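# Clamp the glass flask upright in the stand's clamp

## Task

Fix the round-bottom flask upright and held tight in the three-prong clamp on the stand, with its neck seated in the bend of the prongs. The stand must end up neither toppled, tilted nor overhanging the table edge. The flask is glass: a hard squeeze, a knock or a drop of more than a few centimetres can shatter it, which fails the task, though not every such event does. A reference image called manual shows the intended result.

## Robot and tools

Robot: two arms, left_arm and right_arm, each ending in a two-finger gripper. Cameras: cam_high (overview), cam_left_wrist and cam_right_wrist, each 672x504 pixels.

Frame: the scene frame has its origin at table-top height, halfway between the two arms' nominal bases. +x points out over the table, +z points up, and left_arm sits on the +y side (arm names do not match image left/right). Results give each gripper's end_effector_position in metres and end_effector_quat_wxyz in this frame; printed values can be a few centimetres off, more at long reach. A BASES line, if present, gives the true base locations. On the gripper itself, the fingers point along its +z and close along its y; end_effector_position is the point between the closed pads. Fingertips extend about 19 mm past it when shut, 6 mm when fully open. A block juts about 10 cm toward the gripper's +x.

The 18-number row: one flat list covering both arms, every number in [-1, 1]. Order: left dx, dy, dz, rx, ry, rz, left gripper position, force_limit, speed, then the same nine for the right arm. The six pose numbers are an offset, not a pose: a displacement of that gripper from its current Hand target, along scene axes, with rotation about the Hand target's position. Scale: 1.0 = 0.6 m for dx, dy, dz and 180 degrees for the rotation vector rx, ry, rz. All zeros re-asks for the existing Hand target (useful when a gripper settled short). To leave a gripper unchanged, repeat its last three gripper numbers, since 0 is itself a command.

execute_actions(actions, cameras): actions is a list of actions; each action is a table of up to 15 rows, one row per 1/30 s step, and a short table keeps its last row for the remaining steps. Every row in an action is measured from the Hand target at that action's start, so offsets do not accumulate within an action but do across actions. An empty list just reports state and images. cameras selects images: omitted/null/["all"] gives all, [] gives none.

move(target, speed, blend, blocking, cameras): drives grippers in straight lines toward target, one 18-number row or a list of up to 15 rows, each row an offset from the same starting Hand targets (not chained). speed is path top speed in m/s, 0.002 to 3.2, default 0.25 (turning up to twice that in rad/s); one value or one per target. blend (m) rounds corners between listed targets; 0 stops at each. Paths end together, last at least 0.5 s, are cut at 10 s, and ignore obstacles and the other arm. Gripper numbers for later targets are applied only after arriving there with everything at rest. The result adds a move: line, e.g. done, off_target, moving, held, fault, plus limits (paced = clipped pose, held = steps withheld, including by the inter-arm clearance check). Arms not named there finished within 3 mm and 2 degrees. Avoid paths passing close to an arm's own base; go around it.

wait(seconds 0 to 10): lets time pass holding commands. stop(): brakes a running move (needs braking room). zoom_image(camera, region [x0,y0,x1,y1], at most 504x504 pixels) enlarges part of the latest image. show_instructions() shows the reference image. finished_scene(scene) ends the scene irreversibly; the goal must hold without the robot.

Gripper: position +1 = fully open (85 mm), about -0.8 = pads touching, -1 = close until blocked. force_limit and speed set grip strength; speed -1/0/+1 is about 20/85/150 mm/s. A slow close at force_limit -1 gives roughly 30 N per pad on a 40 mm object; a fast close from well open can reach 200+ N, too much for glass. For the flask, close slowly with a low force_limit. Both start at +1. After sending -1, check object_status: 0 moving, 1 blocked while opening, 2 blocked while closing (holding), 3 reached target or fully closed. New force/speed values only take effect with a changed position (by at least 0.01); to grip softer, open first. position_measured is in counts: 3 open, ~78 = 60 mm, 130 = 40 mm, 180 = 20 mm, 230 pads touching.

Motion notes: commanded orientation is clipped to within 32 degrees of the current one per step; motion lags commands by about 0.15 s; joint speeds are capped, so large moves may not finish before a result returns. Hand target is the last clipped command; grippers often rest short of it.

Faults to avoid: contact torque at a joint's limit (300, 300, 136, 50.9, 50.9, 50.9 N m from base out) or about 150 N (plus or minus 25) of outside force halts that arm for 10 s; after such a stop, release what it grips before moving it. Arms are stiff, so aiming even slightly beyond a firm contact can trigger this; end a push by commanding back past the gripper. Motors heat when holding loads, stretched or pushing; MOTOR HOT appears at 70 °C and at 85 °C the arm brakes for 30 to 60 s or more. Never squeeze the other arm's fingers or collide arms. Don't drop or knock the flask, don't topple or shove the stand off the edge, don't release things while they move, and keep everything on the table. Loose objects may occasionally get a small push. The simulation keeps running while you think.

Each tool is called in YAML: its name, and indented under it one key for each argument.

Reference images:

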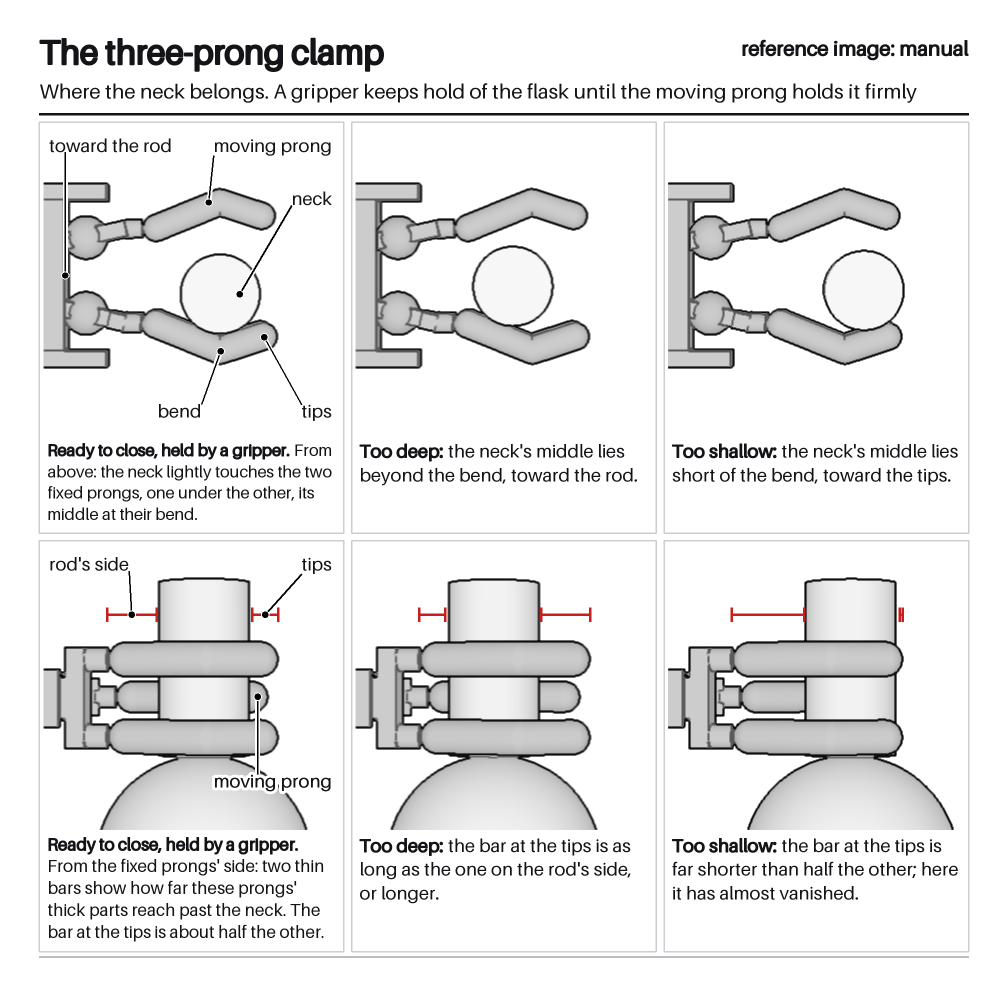

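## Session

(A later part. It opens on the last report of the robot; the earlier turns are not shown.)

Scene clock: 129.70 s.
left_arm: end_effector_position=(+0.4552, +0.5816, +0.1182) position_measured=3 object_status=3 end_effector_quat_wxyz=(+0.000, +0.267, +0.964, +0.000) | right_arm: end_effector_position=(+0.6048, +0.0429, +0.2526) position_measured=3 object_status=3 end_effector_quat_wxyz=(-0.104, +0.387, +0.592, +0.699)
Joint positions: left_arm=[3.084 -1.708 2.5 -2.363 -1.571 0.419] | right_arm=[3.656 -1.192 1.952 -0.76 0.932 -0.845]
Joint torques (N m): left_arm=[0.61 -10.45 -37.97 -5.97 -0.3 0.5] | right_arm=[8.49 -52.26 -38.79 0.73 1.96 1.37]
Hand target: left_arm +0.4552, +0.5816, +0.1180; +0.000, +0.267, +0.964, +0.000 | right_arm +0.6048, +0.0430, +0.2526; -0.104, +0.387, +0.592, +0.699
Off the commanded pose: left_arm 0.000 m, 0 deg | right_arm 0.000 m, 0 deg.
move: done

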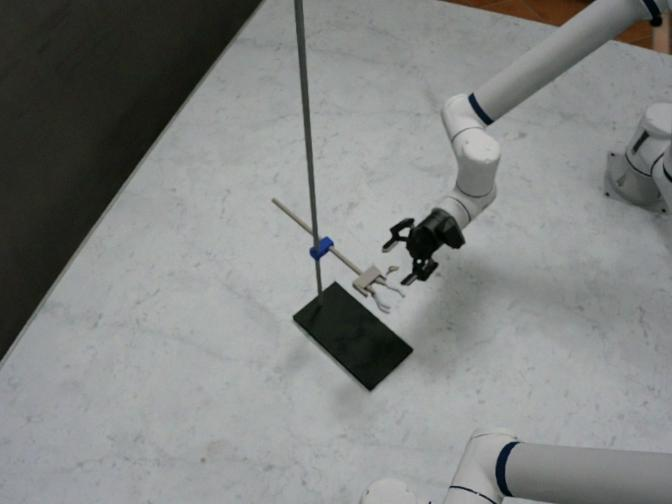

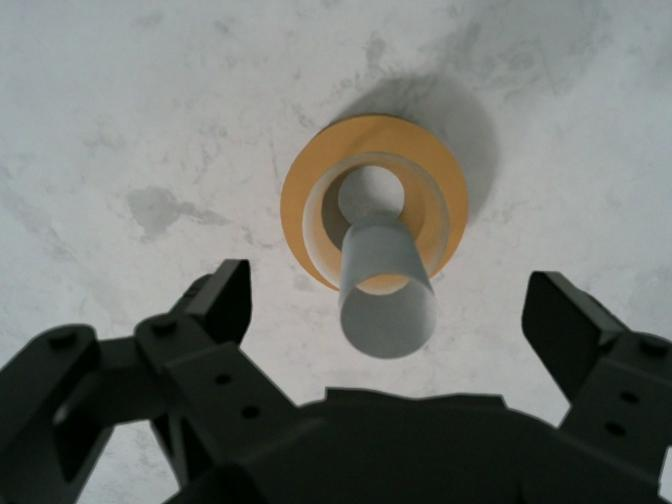

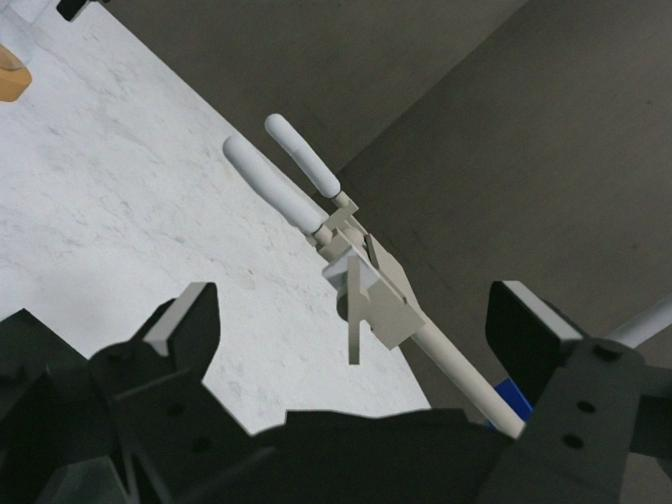

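zoom_image:
  camera: "cam_high"
  region: [340, 190, 480, 330]

zoom_image:
  camera: "cam_right_wrist"
  region: [210, 100, 510, 400]

zoom_image:
  camera: "cam_left_wrist"
  region: [200, 200, 560, 440]

Scaled by 3.600.

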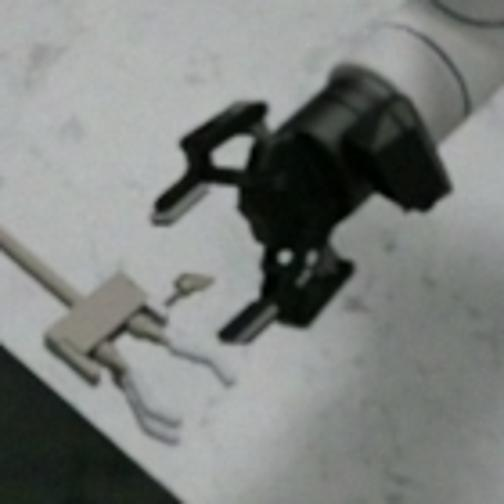

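Scaled by 1.680.

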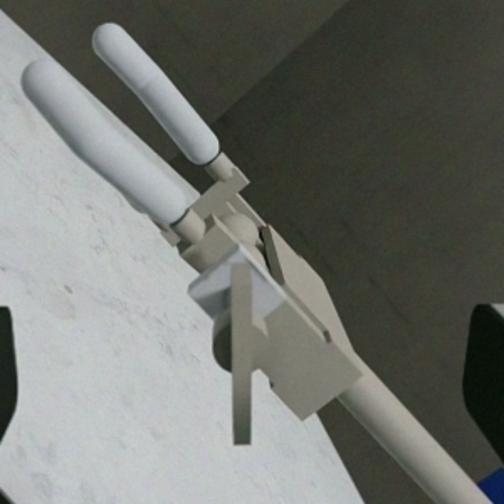

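Scaled by 1.400.

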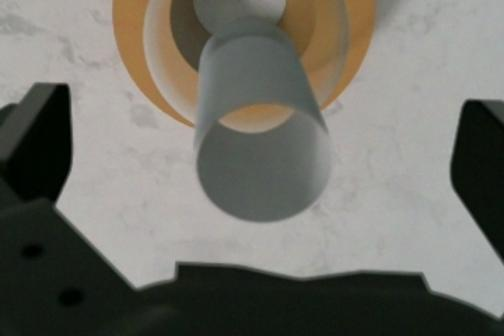

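move:
  target: [0.0, 0.0, 0, 0, 0, 0, 1, 1, 1, 0, 0, 0, 0, 0, 0, -1, -1, -1]
  speed: 0.08

Scene clock: 137.20 s.
left_arm: end_effector_position=(+0.4552, +0.5816, +0.1180) position_measured=3 object_status=3 end_effector_quat_wxyz=(+0.000, +0.267, +0.964, +0.000) | right_arm: end_effector_position=(+0.6048, +0.0430, +0.2526) position_measured=205 object_status=0 end_effector_quat_wxyz=(-0.104, +0.387, +0.592, +0.699)
Joint positions: left_arm=[3.084 -1.708 2.5 -2.364 -1.571 0.419] | right_arm=[3.656 -1.192 1.952 -0.76 0.932 -0.845]
Joint torques (N m): left_arm=[10.96 -9.59 -52.34 -4.97 -1.64 2.61] | right_arm=[7.2 -53.85 -29.95 -0.84 1.74 1.75]
Hand target: left_arm +0.4552, +0.5816, +0.1180; +0.000, +0.267, +0.964, +0.000 | right_arm +0.6048, +0.0430, +0.2526; -0.104, +0.387, +0.592, +0.699
Off the commanded pose: left_arm 0.000 m, 0 deg | right_arm 0.000 m, 0 deg.
move: done

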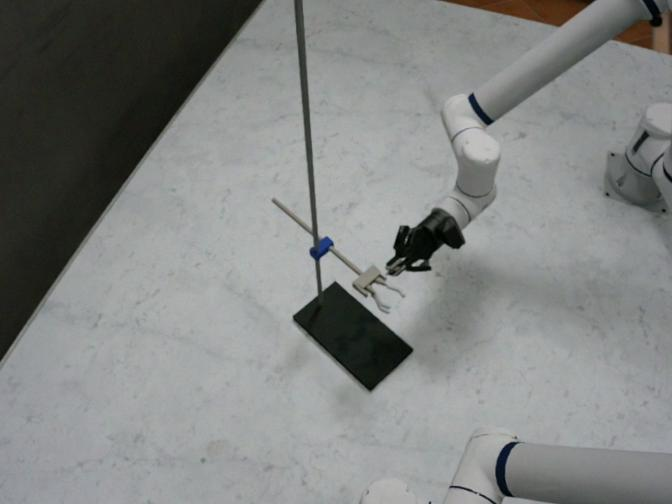

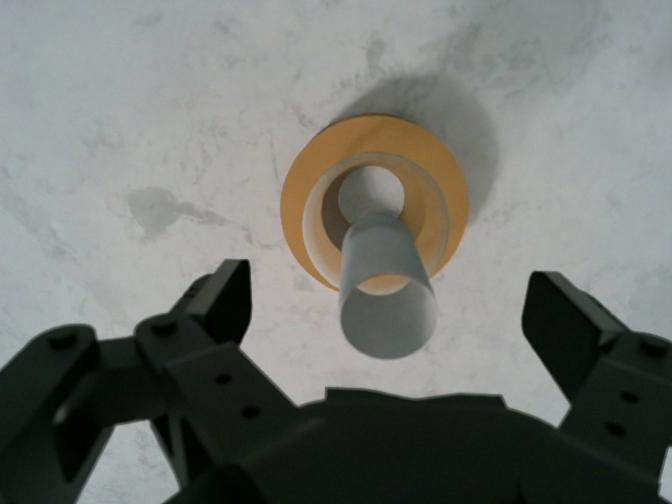

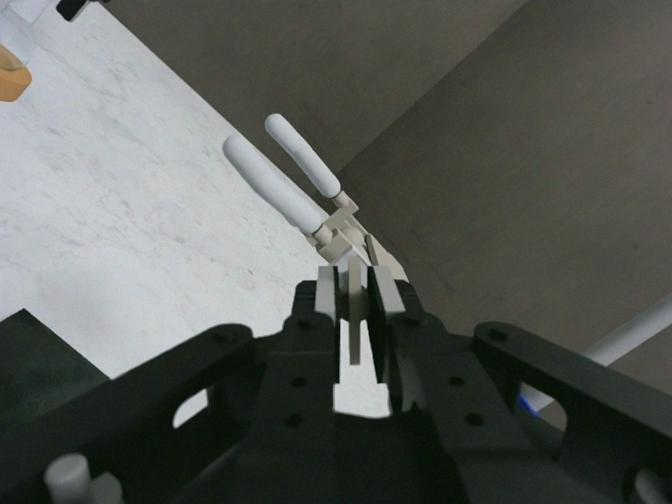

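wait:
  seconds: 0.6

zoom_image:
  camera: "cam_right_wrist"
  region: [210, 100, 510, 400]

zoom_image:
  camera: "cam_high"
  region: [340, 210, 460, 330]

Scene clock: 139.07 s.
left_arm: end_effector_position=(+0.4552, +0.5816, +0.1180) position_measured=3 object_status=3 end_effector_quat_wxyz=(+0.000, +0.267, +0.964, +0.000) | right_arm: end_effector_position=(+0.6048, +0.0430, +0.2526) position_measured=205 object_status=2 end_effector_quat_wxyz=(-0.104, +0.387, +0.592, +0.699)
Joint positions: left_arm=[3.084 -1.708 2.5 -2.364 -1.571 0.419] | right_arm=[3.656 -1.192 1.952 -0.76 0.932 -0.845]
Joint torques (N m): left_arm=[12.79 -8.74 -52.99 -4.71 -1.35 2.6] | right_arm=[7.04 -53.58 -28.47 -0.96 1.94 1.63]
Hand target: left_arm +0.4552, +0.5816, +0.1180; +0.000, +0.267, +0.964, +0.000 | right_arm +0.6048, +0.0430, +0.2526; -0.104, +0.387, +0.592, +0.699
Tool commands: left_gripper/position=+1.0 left_gripper/force_limit=+1.0 left_gripper/speed=+1.0 right_gripper/position=-1.0 right_gripper/force_limit=-1.0 right_gripper/speed=-1.0
Off the commanded pose: left_arm 0.000 m, 0 deg | right_arm 0.000 m, 0 deg.
wait: 0.60 s; at rest from the start

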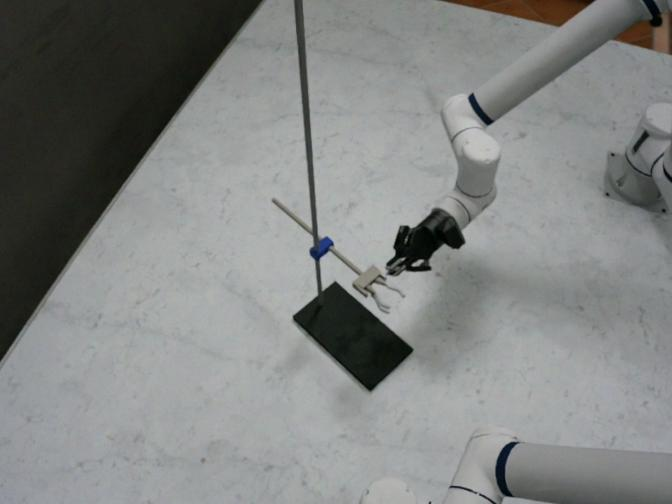

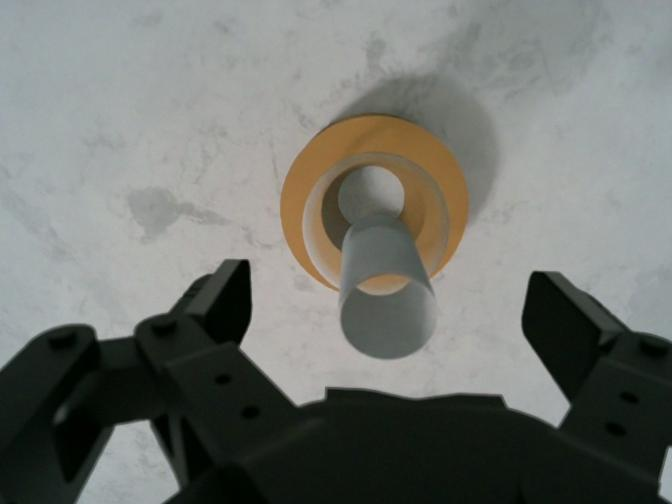

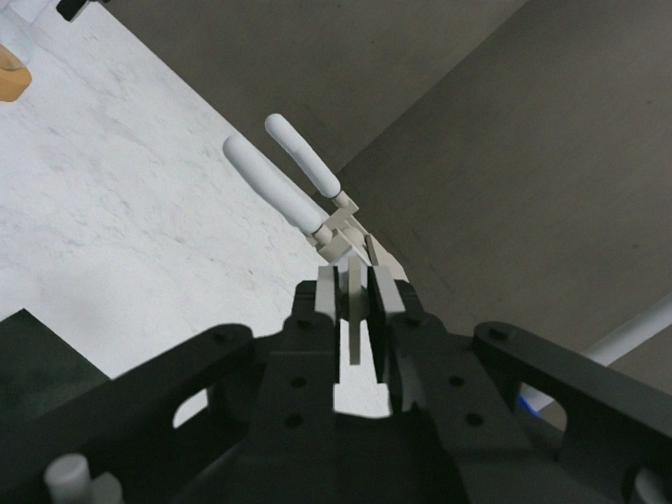

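Scaled by 1.680.

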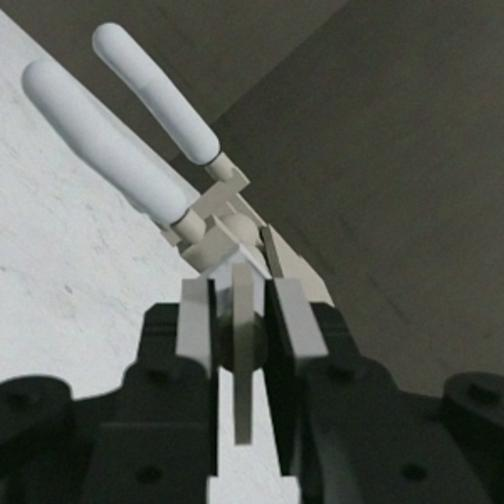

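Scaled by 4.200.

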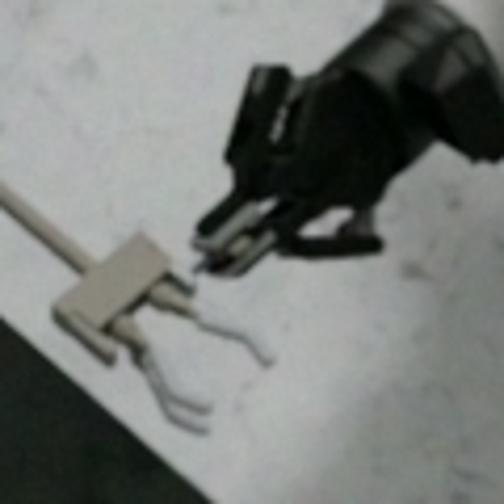

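move:
  target: [0.0, 0.0, 0, 0, 0, 0, 1, 1, 1, 0, 0, 0, 0.0464, 0.1009, 0, -1, -1, -1]
  speed: 0.2

zoom_image:
  camera: "cam_right_wrist"
  region: [210, 100, 510, 400]

zoom_image:
  camera: "cam_high"
  region: [340, 210, 460, 330]

Scene clock: 147.27 s.
left_arm: end_effector_position=(+0.4552, +0.5816, +0.1180) position_measured=3 object_status=3 end_effector_quat_wxyz=(+0.000, +0.267, +0.964, +0.000) | right_arm: end_effector_position=(+0.6048, +0.0430, +0.2527) position_measured=205 object_status=2 end_effector_quat_wxyz=(-0.224, +0.483, +0.516, +0.671)
Joint positions: left_arm=[3.084 -1.708 2.5 -2.364 -1.571 0.419] | right_arm=[3.656 -1.192 1.952 -0.76 0.932 -0.496]
Joint torques (N m): left_arm=[13.21 -9.95 -50.57 -4.7 -1.54 2.55] | right_arm=[-9.36 -54.21 -20.49 -4.71 1.66 2.53]
Hand target: left_arm +0.4552, +0.5816, +0.1180; +0.000, +0.267, +0.964, +0.000 | right_arm +0.6048, +0.0430, +0.2526; -0.224, +0.483, +0.516, +0.671
Off the commanded pose: left_arm 0.000 m, 0 deg | right_arm 0.000 m, 0 deg.
move: done

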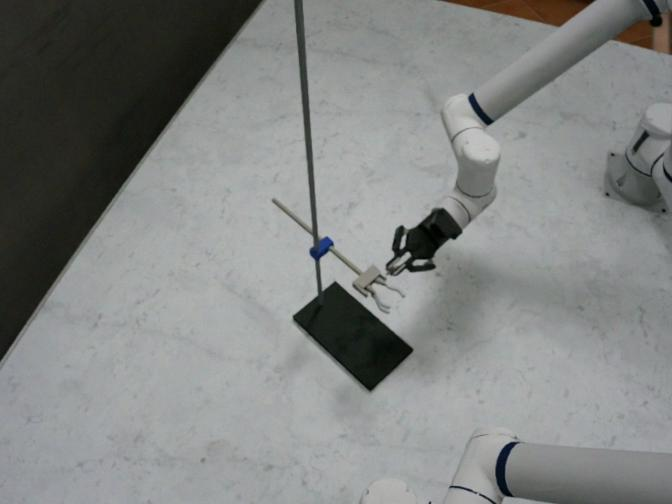

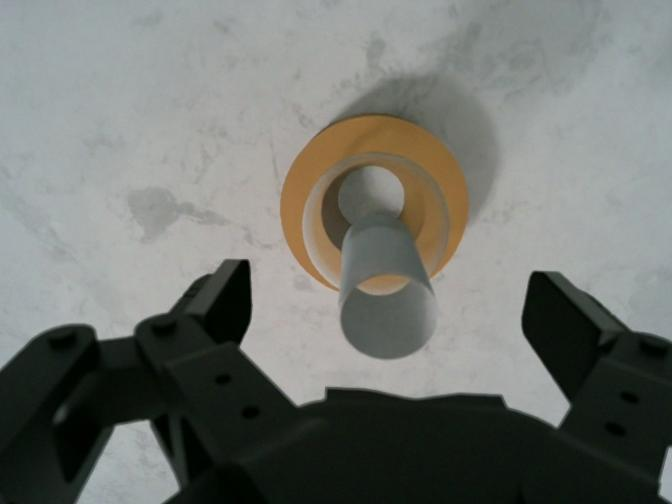

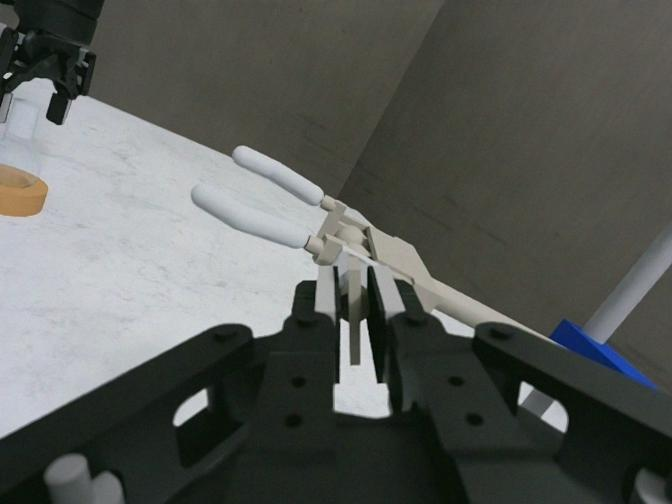

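Scaled by 1.680.

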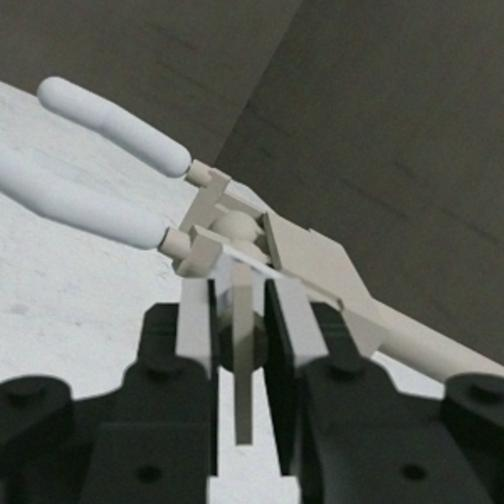

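Scaled by 4.200.

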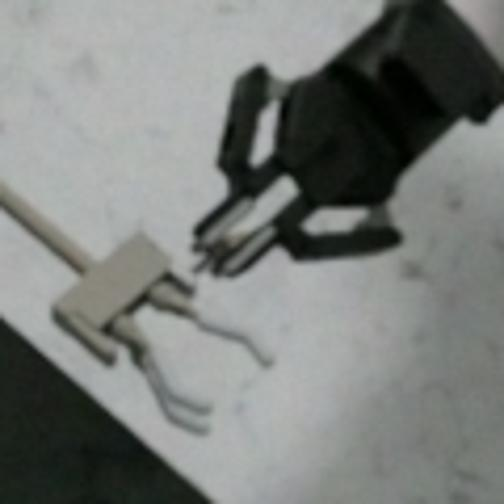

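move:
  target: [0.0, 0.0, 0, 0, 0, 0, 1, 1, 1, 0, 0, 0, 0.2322, 0.5044, 0, -1, -1, -1]
  speed: 0.3

zoom_image:
  camera: "cam_right_wrist"
  region: [210, 100, 510, 400]

zoom_image:
  camera: "cam_high"
  region: [340, 210, 460, 330]

Scene clock: 159.13 s.
left_arm: end_effector_position=(+0.4552, +0.5816, +0.1180) position_measured=3 object_status=3 end_effector_quat_wxyz=(+0.000, +0.267, +0.964, +0.000) | right_arm: end_effector_position=(+0.6048, +0.0430, +0.2526) position_measured=205 object_status=2 end_effector_quat_wxyz=(+0.658, -0.706, +0.039, -0.260)
Joint positions: left_arm=[3.084 -1.708 2.5 -2.364 -1.571 0.419] | right_arm=[3.656 -1.192 1.953 -0.763 0.934 1.249]
Joint torques (N m): left_arm=[11.19 -11.77 -48.76 -4.18 -2.13 2.28] | right_arm=[10.7 -55.6 -19.04 -4.25 0.96 2.93]
Hand target: left_arm +0.4552, +0.5816, +0.1180; +0.000, +0.267, +0.964, +0.000 | right_arm +0.6048, +0.0430, +0.2526; +0.658, -0.706, +0.039, -0.260
Off the commanded pose: left_arm 0.000 m, 0 deg | right_arm 0.000 m, 0 deg.
move: done

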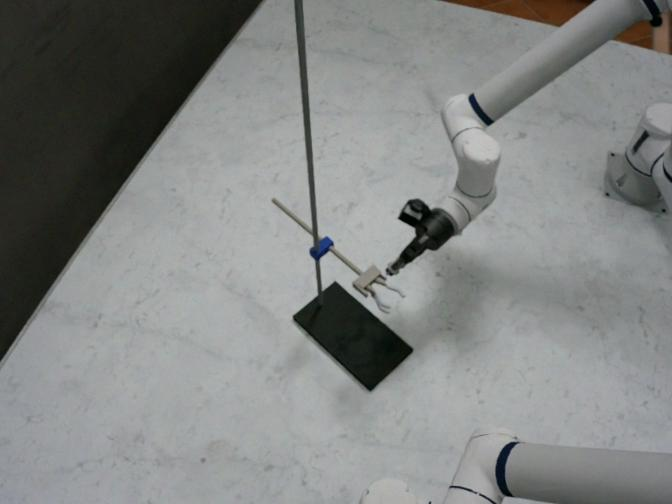

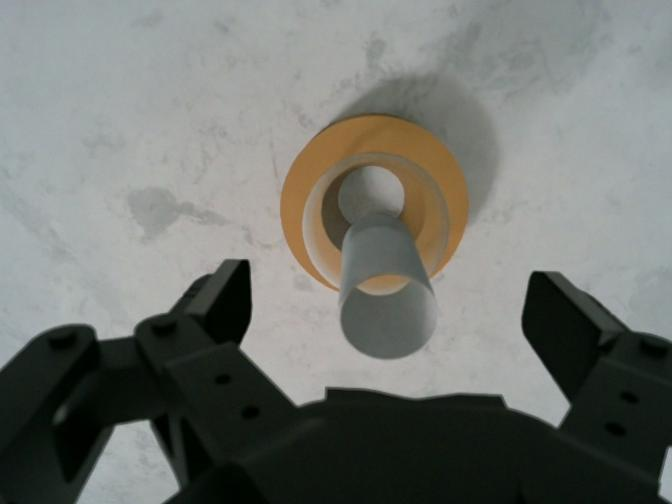

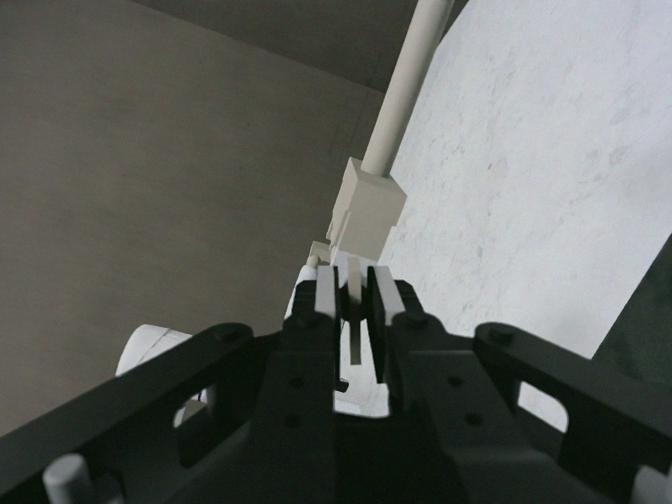

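Scaled by 1.680.

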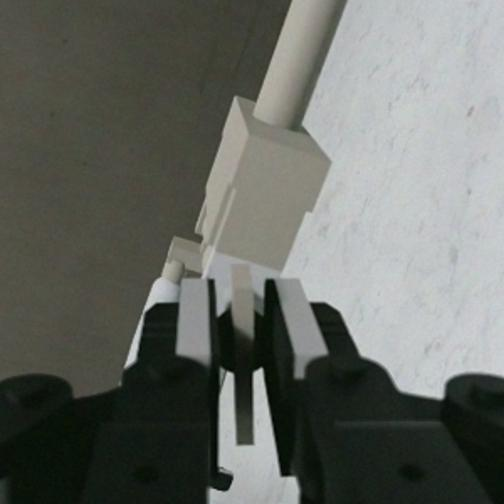

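Scaled by 4.200.

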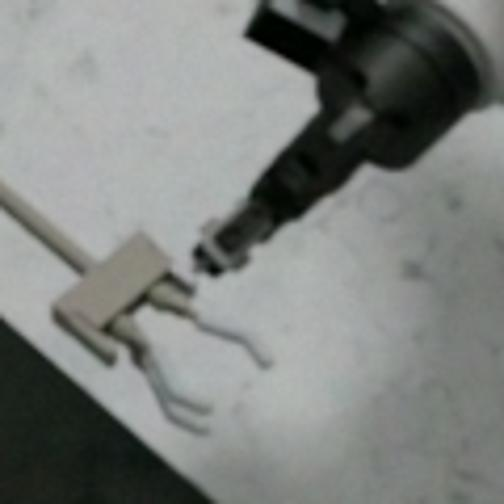

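move:
  target:
    - [0.0, 0.0, 0, 0, 0, 0, 1, 1, 1, 0, 0, 0, 0.309, 0.671, 0, -1, -1, -1]
    - [0.0, 0.0, 0, 0, 0, 0, 1, 1, 1, 0, 0, 0, -0.2183, -0.4742, 0, -1, -1, -1]
  speed: 0.6

zoom_image:
  camera: "cam_high"
  region: [340, 210, 460, 330]

Scene clock: 165.80 s.
left_arm: end_effector_position=(+0.4552, +0.5816, +0.1180) position_measured=3 object_status=3 end_effector_quat_wxyz=(+0.000, +0.267, +0.964, +0.000) | right_arm: end_effector_position=(+0.6048, +0.0430, +0.2526) position_measured=205 object_status=2 end_effector_quat_wxyz=(-0.259, +0.510, +0.490, +0.658)
Joint positions: left_arm=[3.084 -1.708 2.5 -2.364 -1.571 0.419] | right_arm=[3.656 -1.192 1.952 -0.76 0.932 5.891]
Joint torques (N m): left_arm=[11.08 -13.33 -46.4 -2.85 -2.35 2.28] | right_arm=[7.82 -53.71 -18.42 -4.2 0.96 3]
Hand target: left_arm +0.4552, +0.5816, +0.1180; +0.000, +0.267, +0.964, +0.000 | right_arm +0.6048, +0.0430, +0.2526; -0.259, +0.510, +0.490, +0.658
Off the commanded pose: left_arm 0.000 m, 0 deg | right_arm 0.000 m, 0 deg.
move: done

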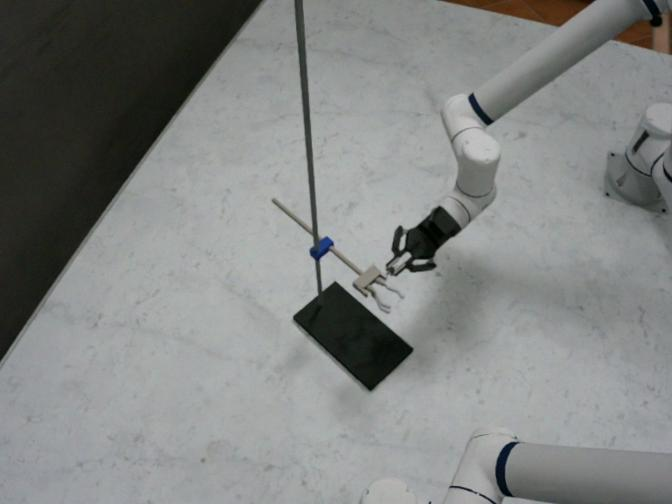

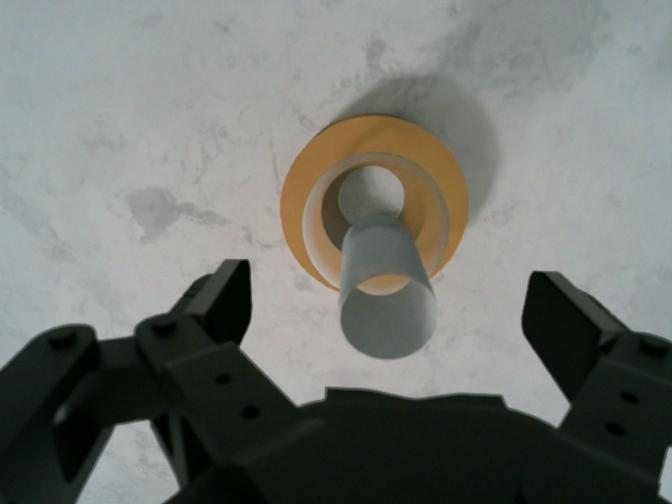

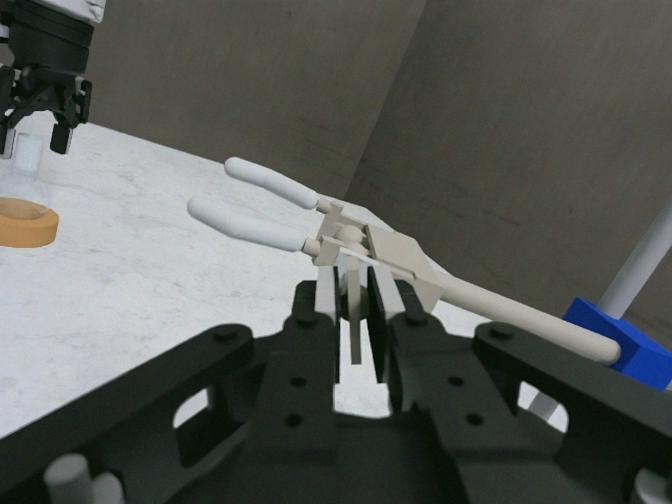

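Scaled by 4.200.

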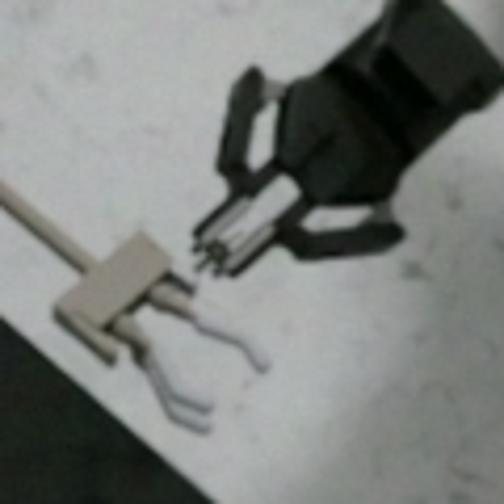

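zoom_image:
  camera: "cam_right_wrist"
  region: [0, 60, 200, 260]

Scaled by 2.520.

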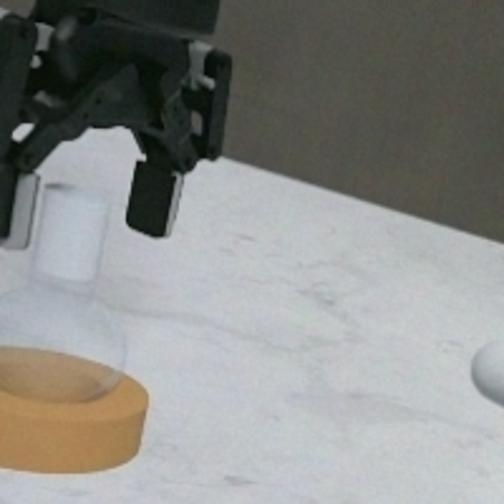

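zoom_image:
  camera: "cam_right_wrist"
  region: [0, 90, 110, 250]

Scaled by 3.150.

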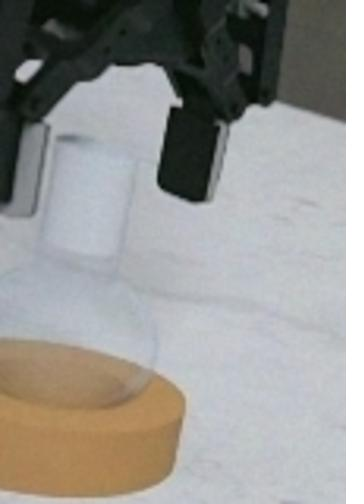

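move:
  target:
    - [-0.0125, 0.0042, 0.0333, 0, 0, 0, 1, 1, 1, 0, 0, 0, -0.3137, -0.6815, 0, -1, -1, -1]
    - [-0.0125, 0.0042, 0.0333, 0, 0, 0, 1, 1, 1, 0, 0, 0, 0.2085, 0.453, 0, -1, -1, -1]
    - [-0.0125, 0.0042, 0.0333, 0, 0, 0, 1, 1, 1, 0, 0, 0, -0.1052, -0.2285, 0, -1, -1, -1]
  speed: 0.65

zoom_image:
  camera: "cam_high"
  region: [340, 210, 460, 330]

zoom_image:
  camera: "cam_right_wrist"
  region: [0, 0, 400, 300]

Scene clock: 191.57 s.
left_arm: end_effector_position=(+0.4477, +0.5841, +0.1380) position_measured=3 object_status=3 end_effector_quat_wxyz=(+0.000, +0.267, +0.964, +0.000) | right_arm: end_effector_position=(+0.6049, +0.0430, +0.2526) position_measured=205 object_status=2 end_effector_quat_wxyz=(+0.014, +0.282, +0.649, +0.707)
Joint positions: left_arm=[3.088 -1.759 2.491 -2.303 -1.571 0.423] | right_arm=[3.656 -1.192 1.952 -0.759 0.933 -1.182]
Joint torques (N m): left_arm=[9.34 -30.96 -43.36 -1.46 -1 2.13] | right_arm=[7.67 -73.43 -41.1 -0.16 2.68 -1.07]
Hand target: left_arm +0.4477, +0.5841, +0.1380; +0.000, +0.267, +0.964, +0.000 | right_arm +0.6048, +0.0430, +0.2526; +0.015, +0.282, +0.649, +0.707
Off the commanded pose: left_arm 0.000 m, 0 deg | right_arm 0.000 m, 0 deg.
move: done

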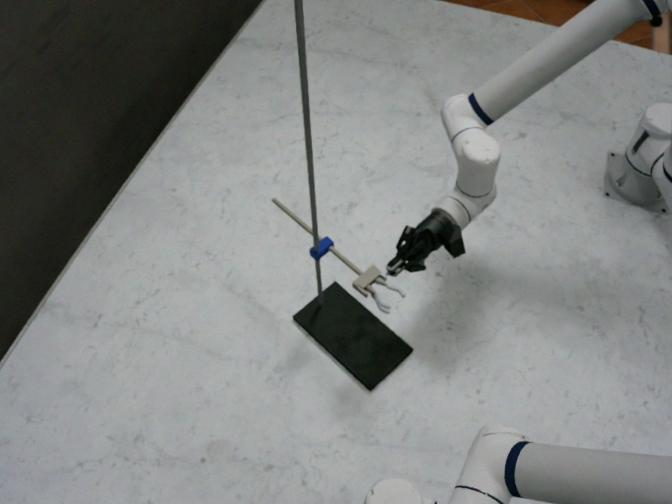

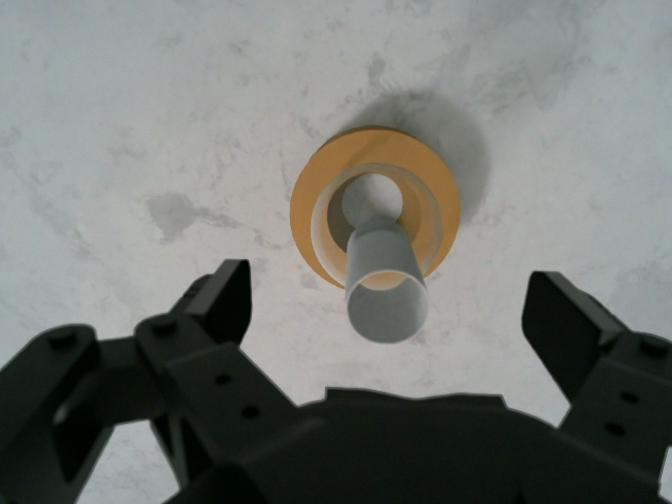

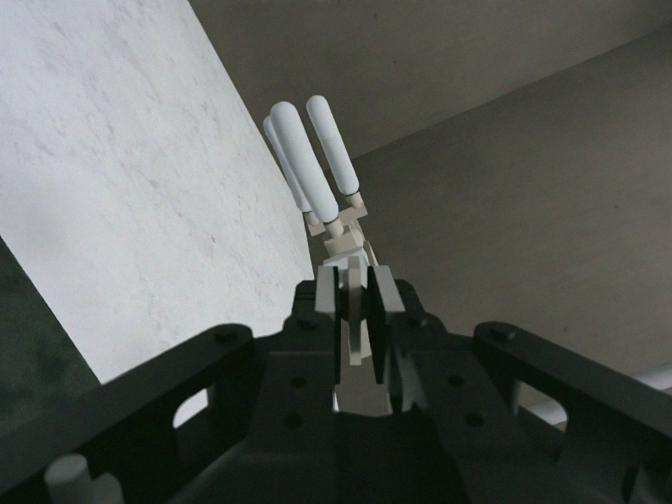

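Scaled by 4.200.

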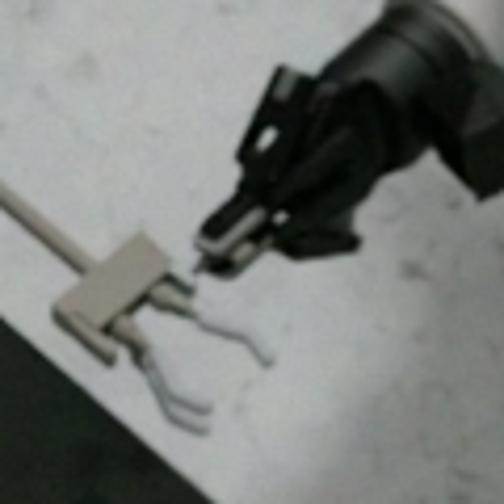

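Scaled by 1.260.

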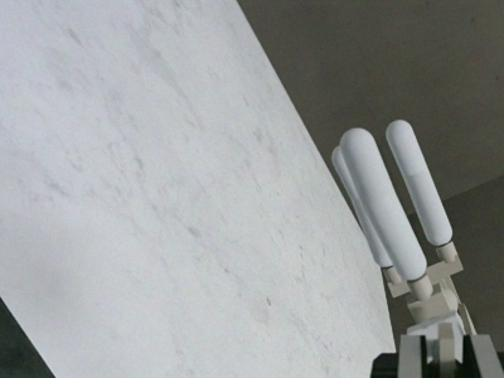

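move:
  target:
    - [0, 0, 0, 0, 0, 0, -1, -1, -1, 0, 0, 0, -0.3137, -0.6815, 0, -1, -1, -1]
    - [0, 0, 0, 0, 0, 0, -1, -1, -1, 0, 0, 0, 0.2085, 0.453, 0, -1, -1, -1]
  speed: 0.65

zoom_image:
  camera: "cam_high"
  region: [340, 210, 460, 330]

Scene clock: 199.57 s.
left_arm: end_effector_position=(+0.4477, +0.5841, +0.1380) position_measured=165 object_status=2 end_effector_quat_wxyz=(+0.000, +0.267, +0.964, +0.000) | right_arm: end_effector_position=(+0.6049, +0.0430, +0.2526) position_measured=205 object_status=2 end_effector_quat_wxyz=(-0.489, +0.657, +0.260, +0.511)
Joint positions: left_arm=[3.088 -1.759 2.491 -2.303 -1.571 0.423] | right_arm=[3.656 -1.191 1.953 -0.762 0.932 -5.897]
Joint torques (N m): left_arm=[8.29 -29.68 -46.63 -1.87 1.36 2.5] | right_arm=[8.65 -73.89 -40.67 -0.4 2.97 -2.03]
Hand target: left_arm +0.4477, +0.5841, +0.1380; +0.000, +0.267, +0.964, +0.000 | right_arm +0.6048, +0.0430, +0.2526; -0.489, +0.657, +0.261, +0.511
Off the commanded pose: left_arm 0.000 m, 0 deg | right_arm 0.000 m, 0 deg.
move: done

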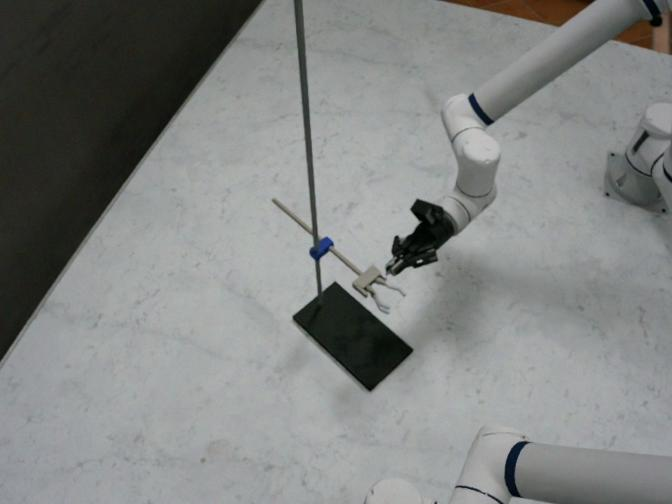

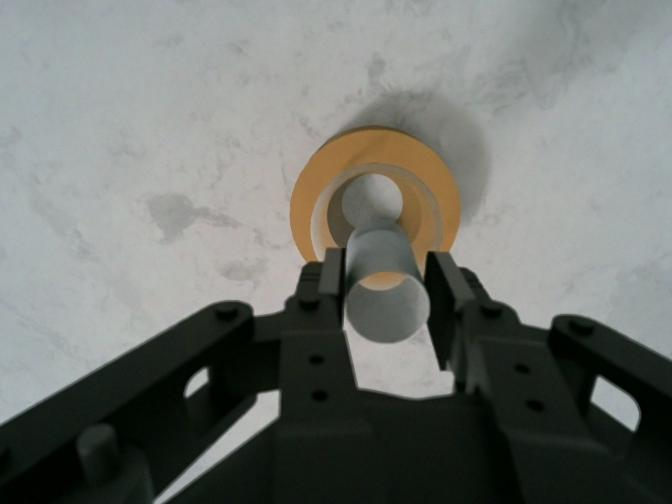

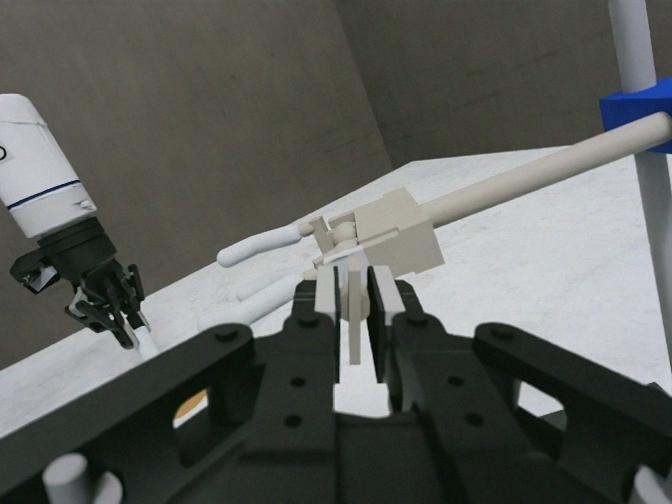

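Scaled by 4.200.

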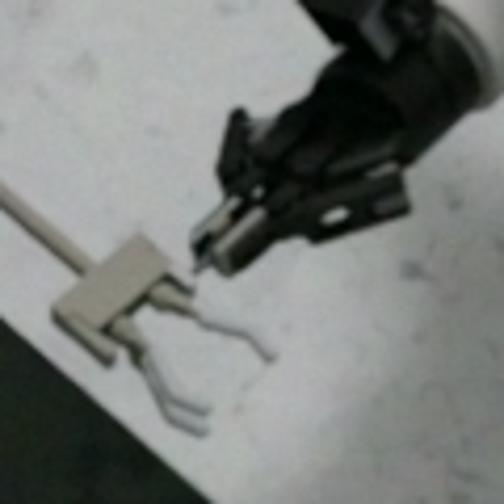

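zoom_image:
  camera: "cam_right_wrist"
  region: [60, 220, 260, 420]

zoom_image:
  camera: "cam_left_wrist"
  region: [280, 200, 500, 400]

Scaled by 2.520.

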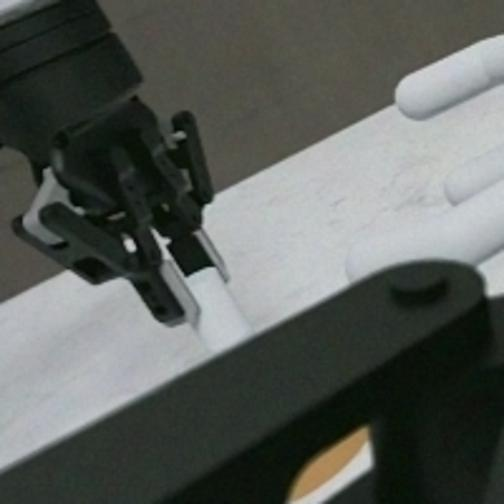

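Scaled by 2.291.

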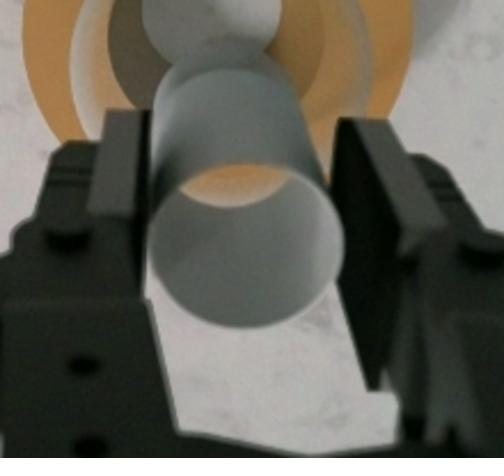

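move:
  target:
    - [0, 0, 0, 0, 0, 0, 0.3, -1, -1, 0, 0, 0, 0, 0, 0, -1, -1, -1]
    - [0, 0, 0.0083, 0, 0, 0, 0.3, -1, -1, 0, 0, 0, 0, 0, 0, -1, -1, -1]
    - [0, 0, 0.0083, 0, 0, 0, -1, -1, -1, 0, 0, 0, 0, 0, 0, -1, -1, -1]
  speed: 0.1

zoom_image:
  camera: "cam_right_wrist"
  region: [80, 260, 200, 380]

zoom_image:
  camera: "cam_left_wrist"
  region: [280, 200, 500, 400]

Scene clock: 209.80 s.
left_arm: end_effector_position=(+0.4477, +0.5841, +0.1430) position_measured=165 object_status=0 end_effector_quat_wxyz=(+0.000, +0.267, +0.964, +0.000) | right_arm: end_effector_position=(+0.6048, +0.0430, +0.2526) position_measured=205 object_status=2 end_effector_quat_wxyz=(-0.489, +0.657, +0.261, +0.511)
Joint positions: left_arm=[3.088 -1.768 2.485 -2.289 -1.571 0.423] | right_arm=[3.656 -1.191 1.953 -0.762 0.932 -5.898]
Joint torques (N m): left_arm=[5.31 -30.09 -54.33 -1.41 1.5 2.8] | right_arm=[6.77 -71.14 -36.62 -0.81 2.49 -1.42]
Hand target: left_arm +0.4477, +0.5841, +0.1430; +0.000, +0.267, +0.964, +0.000 | right_arm +0.6048, +0.0430, +0.2526; -0.489, +0.657, +0.261, +0.511
Off the commanded pose: left_arm 0.000 m, 0 deg | right_arm 0.000 m, 0 deg.
move: done

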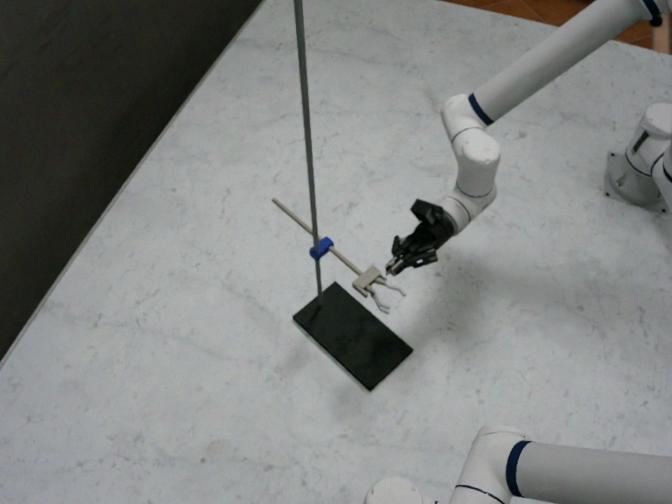

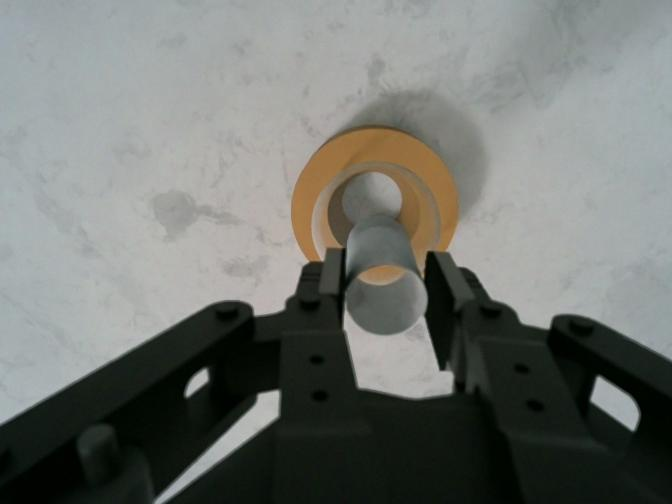

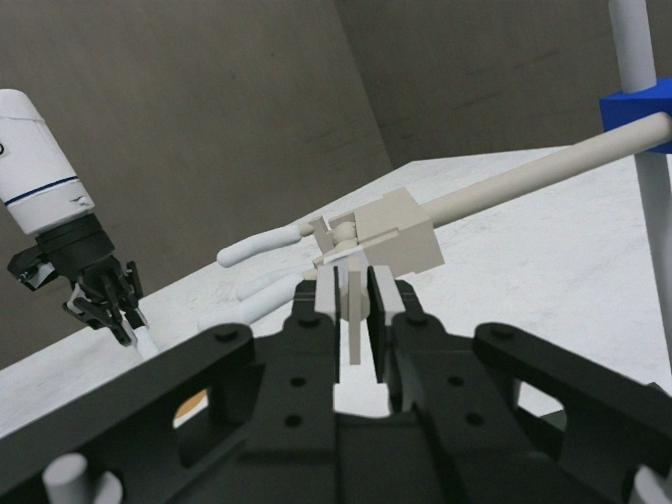

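Scaled by 4.200.

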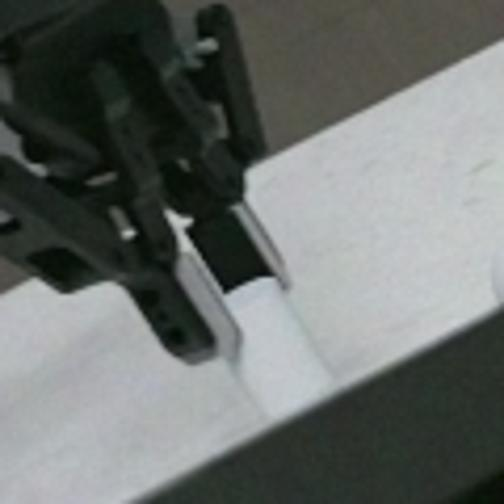

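Scaled by 2.291.

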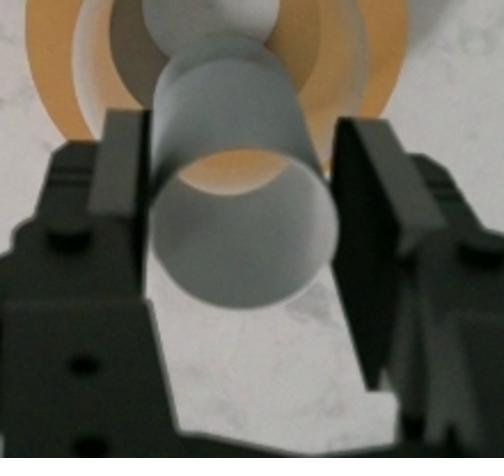

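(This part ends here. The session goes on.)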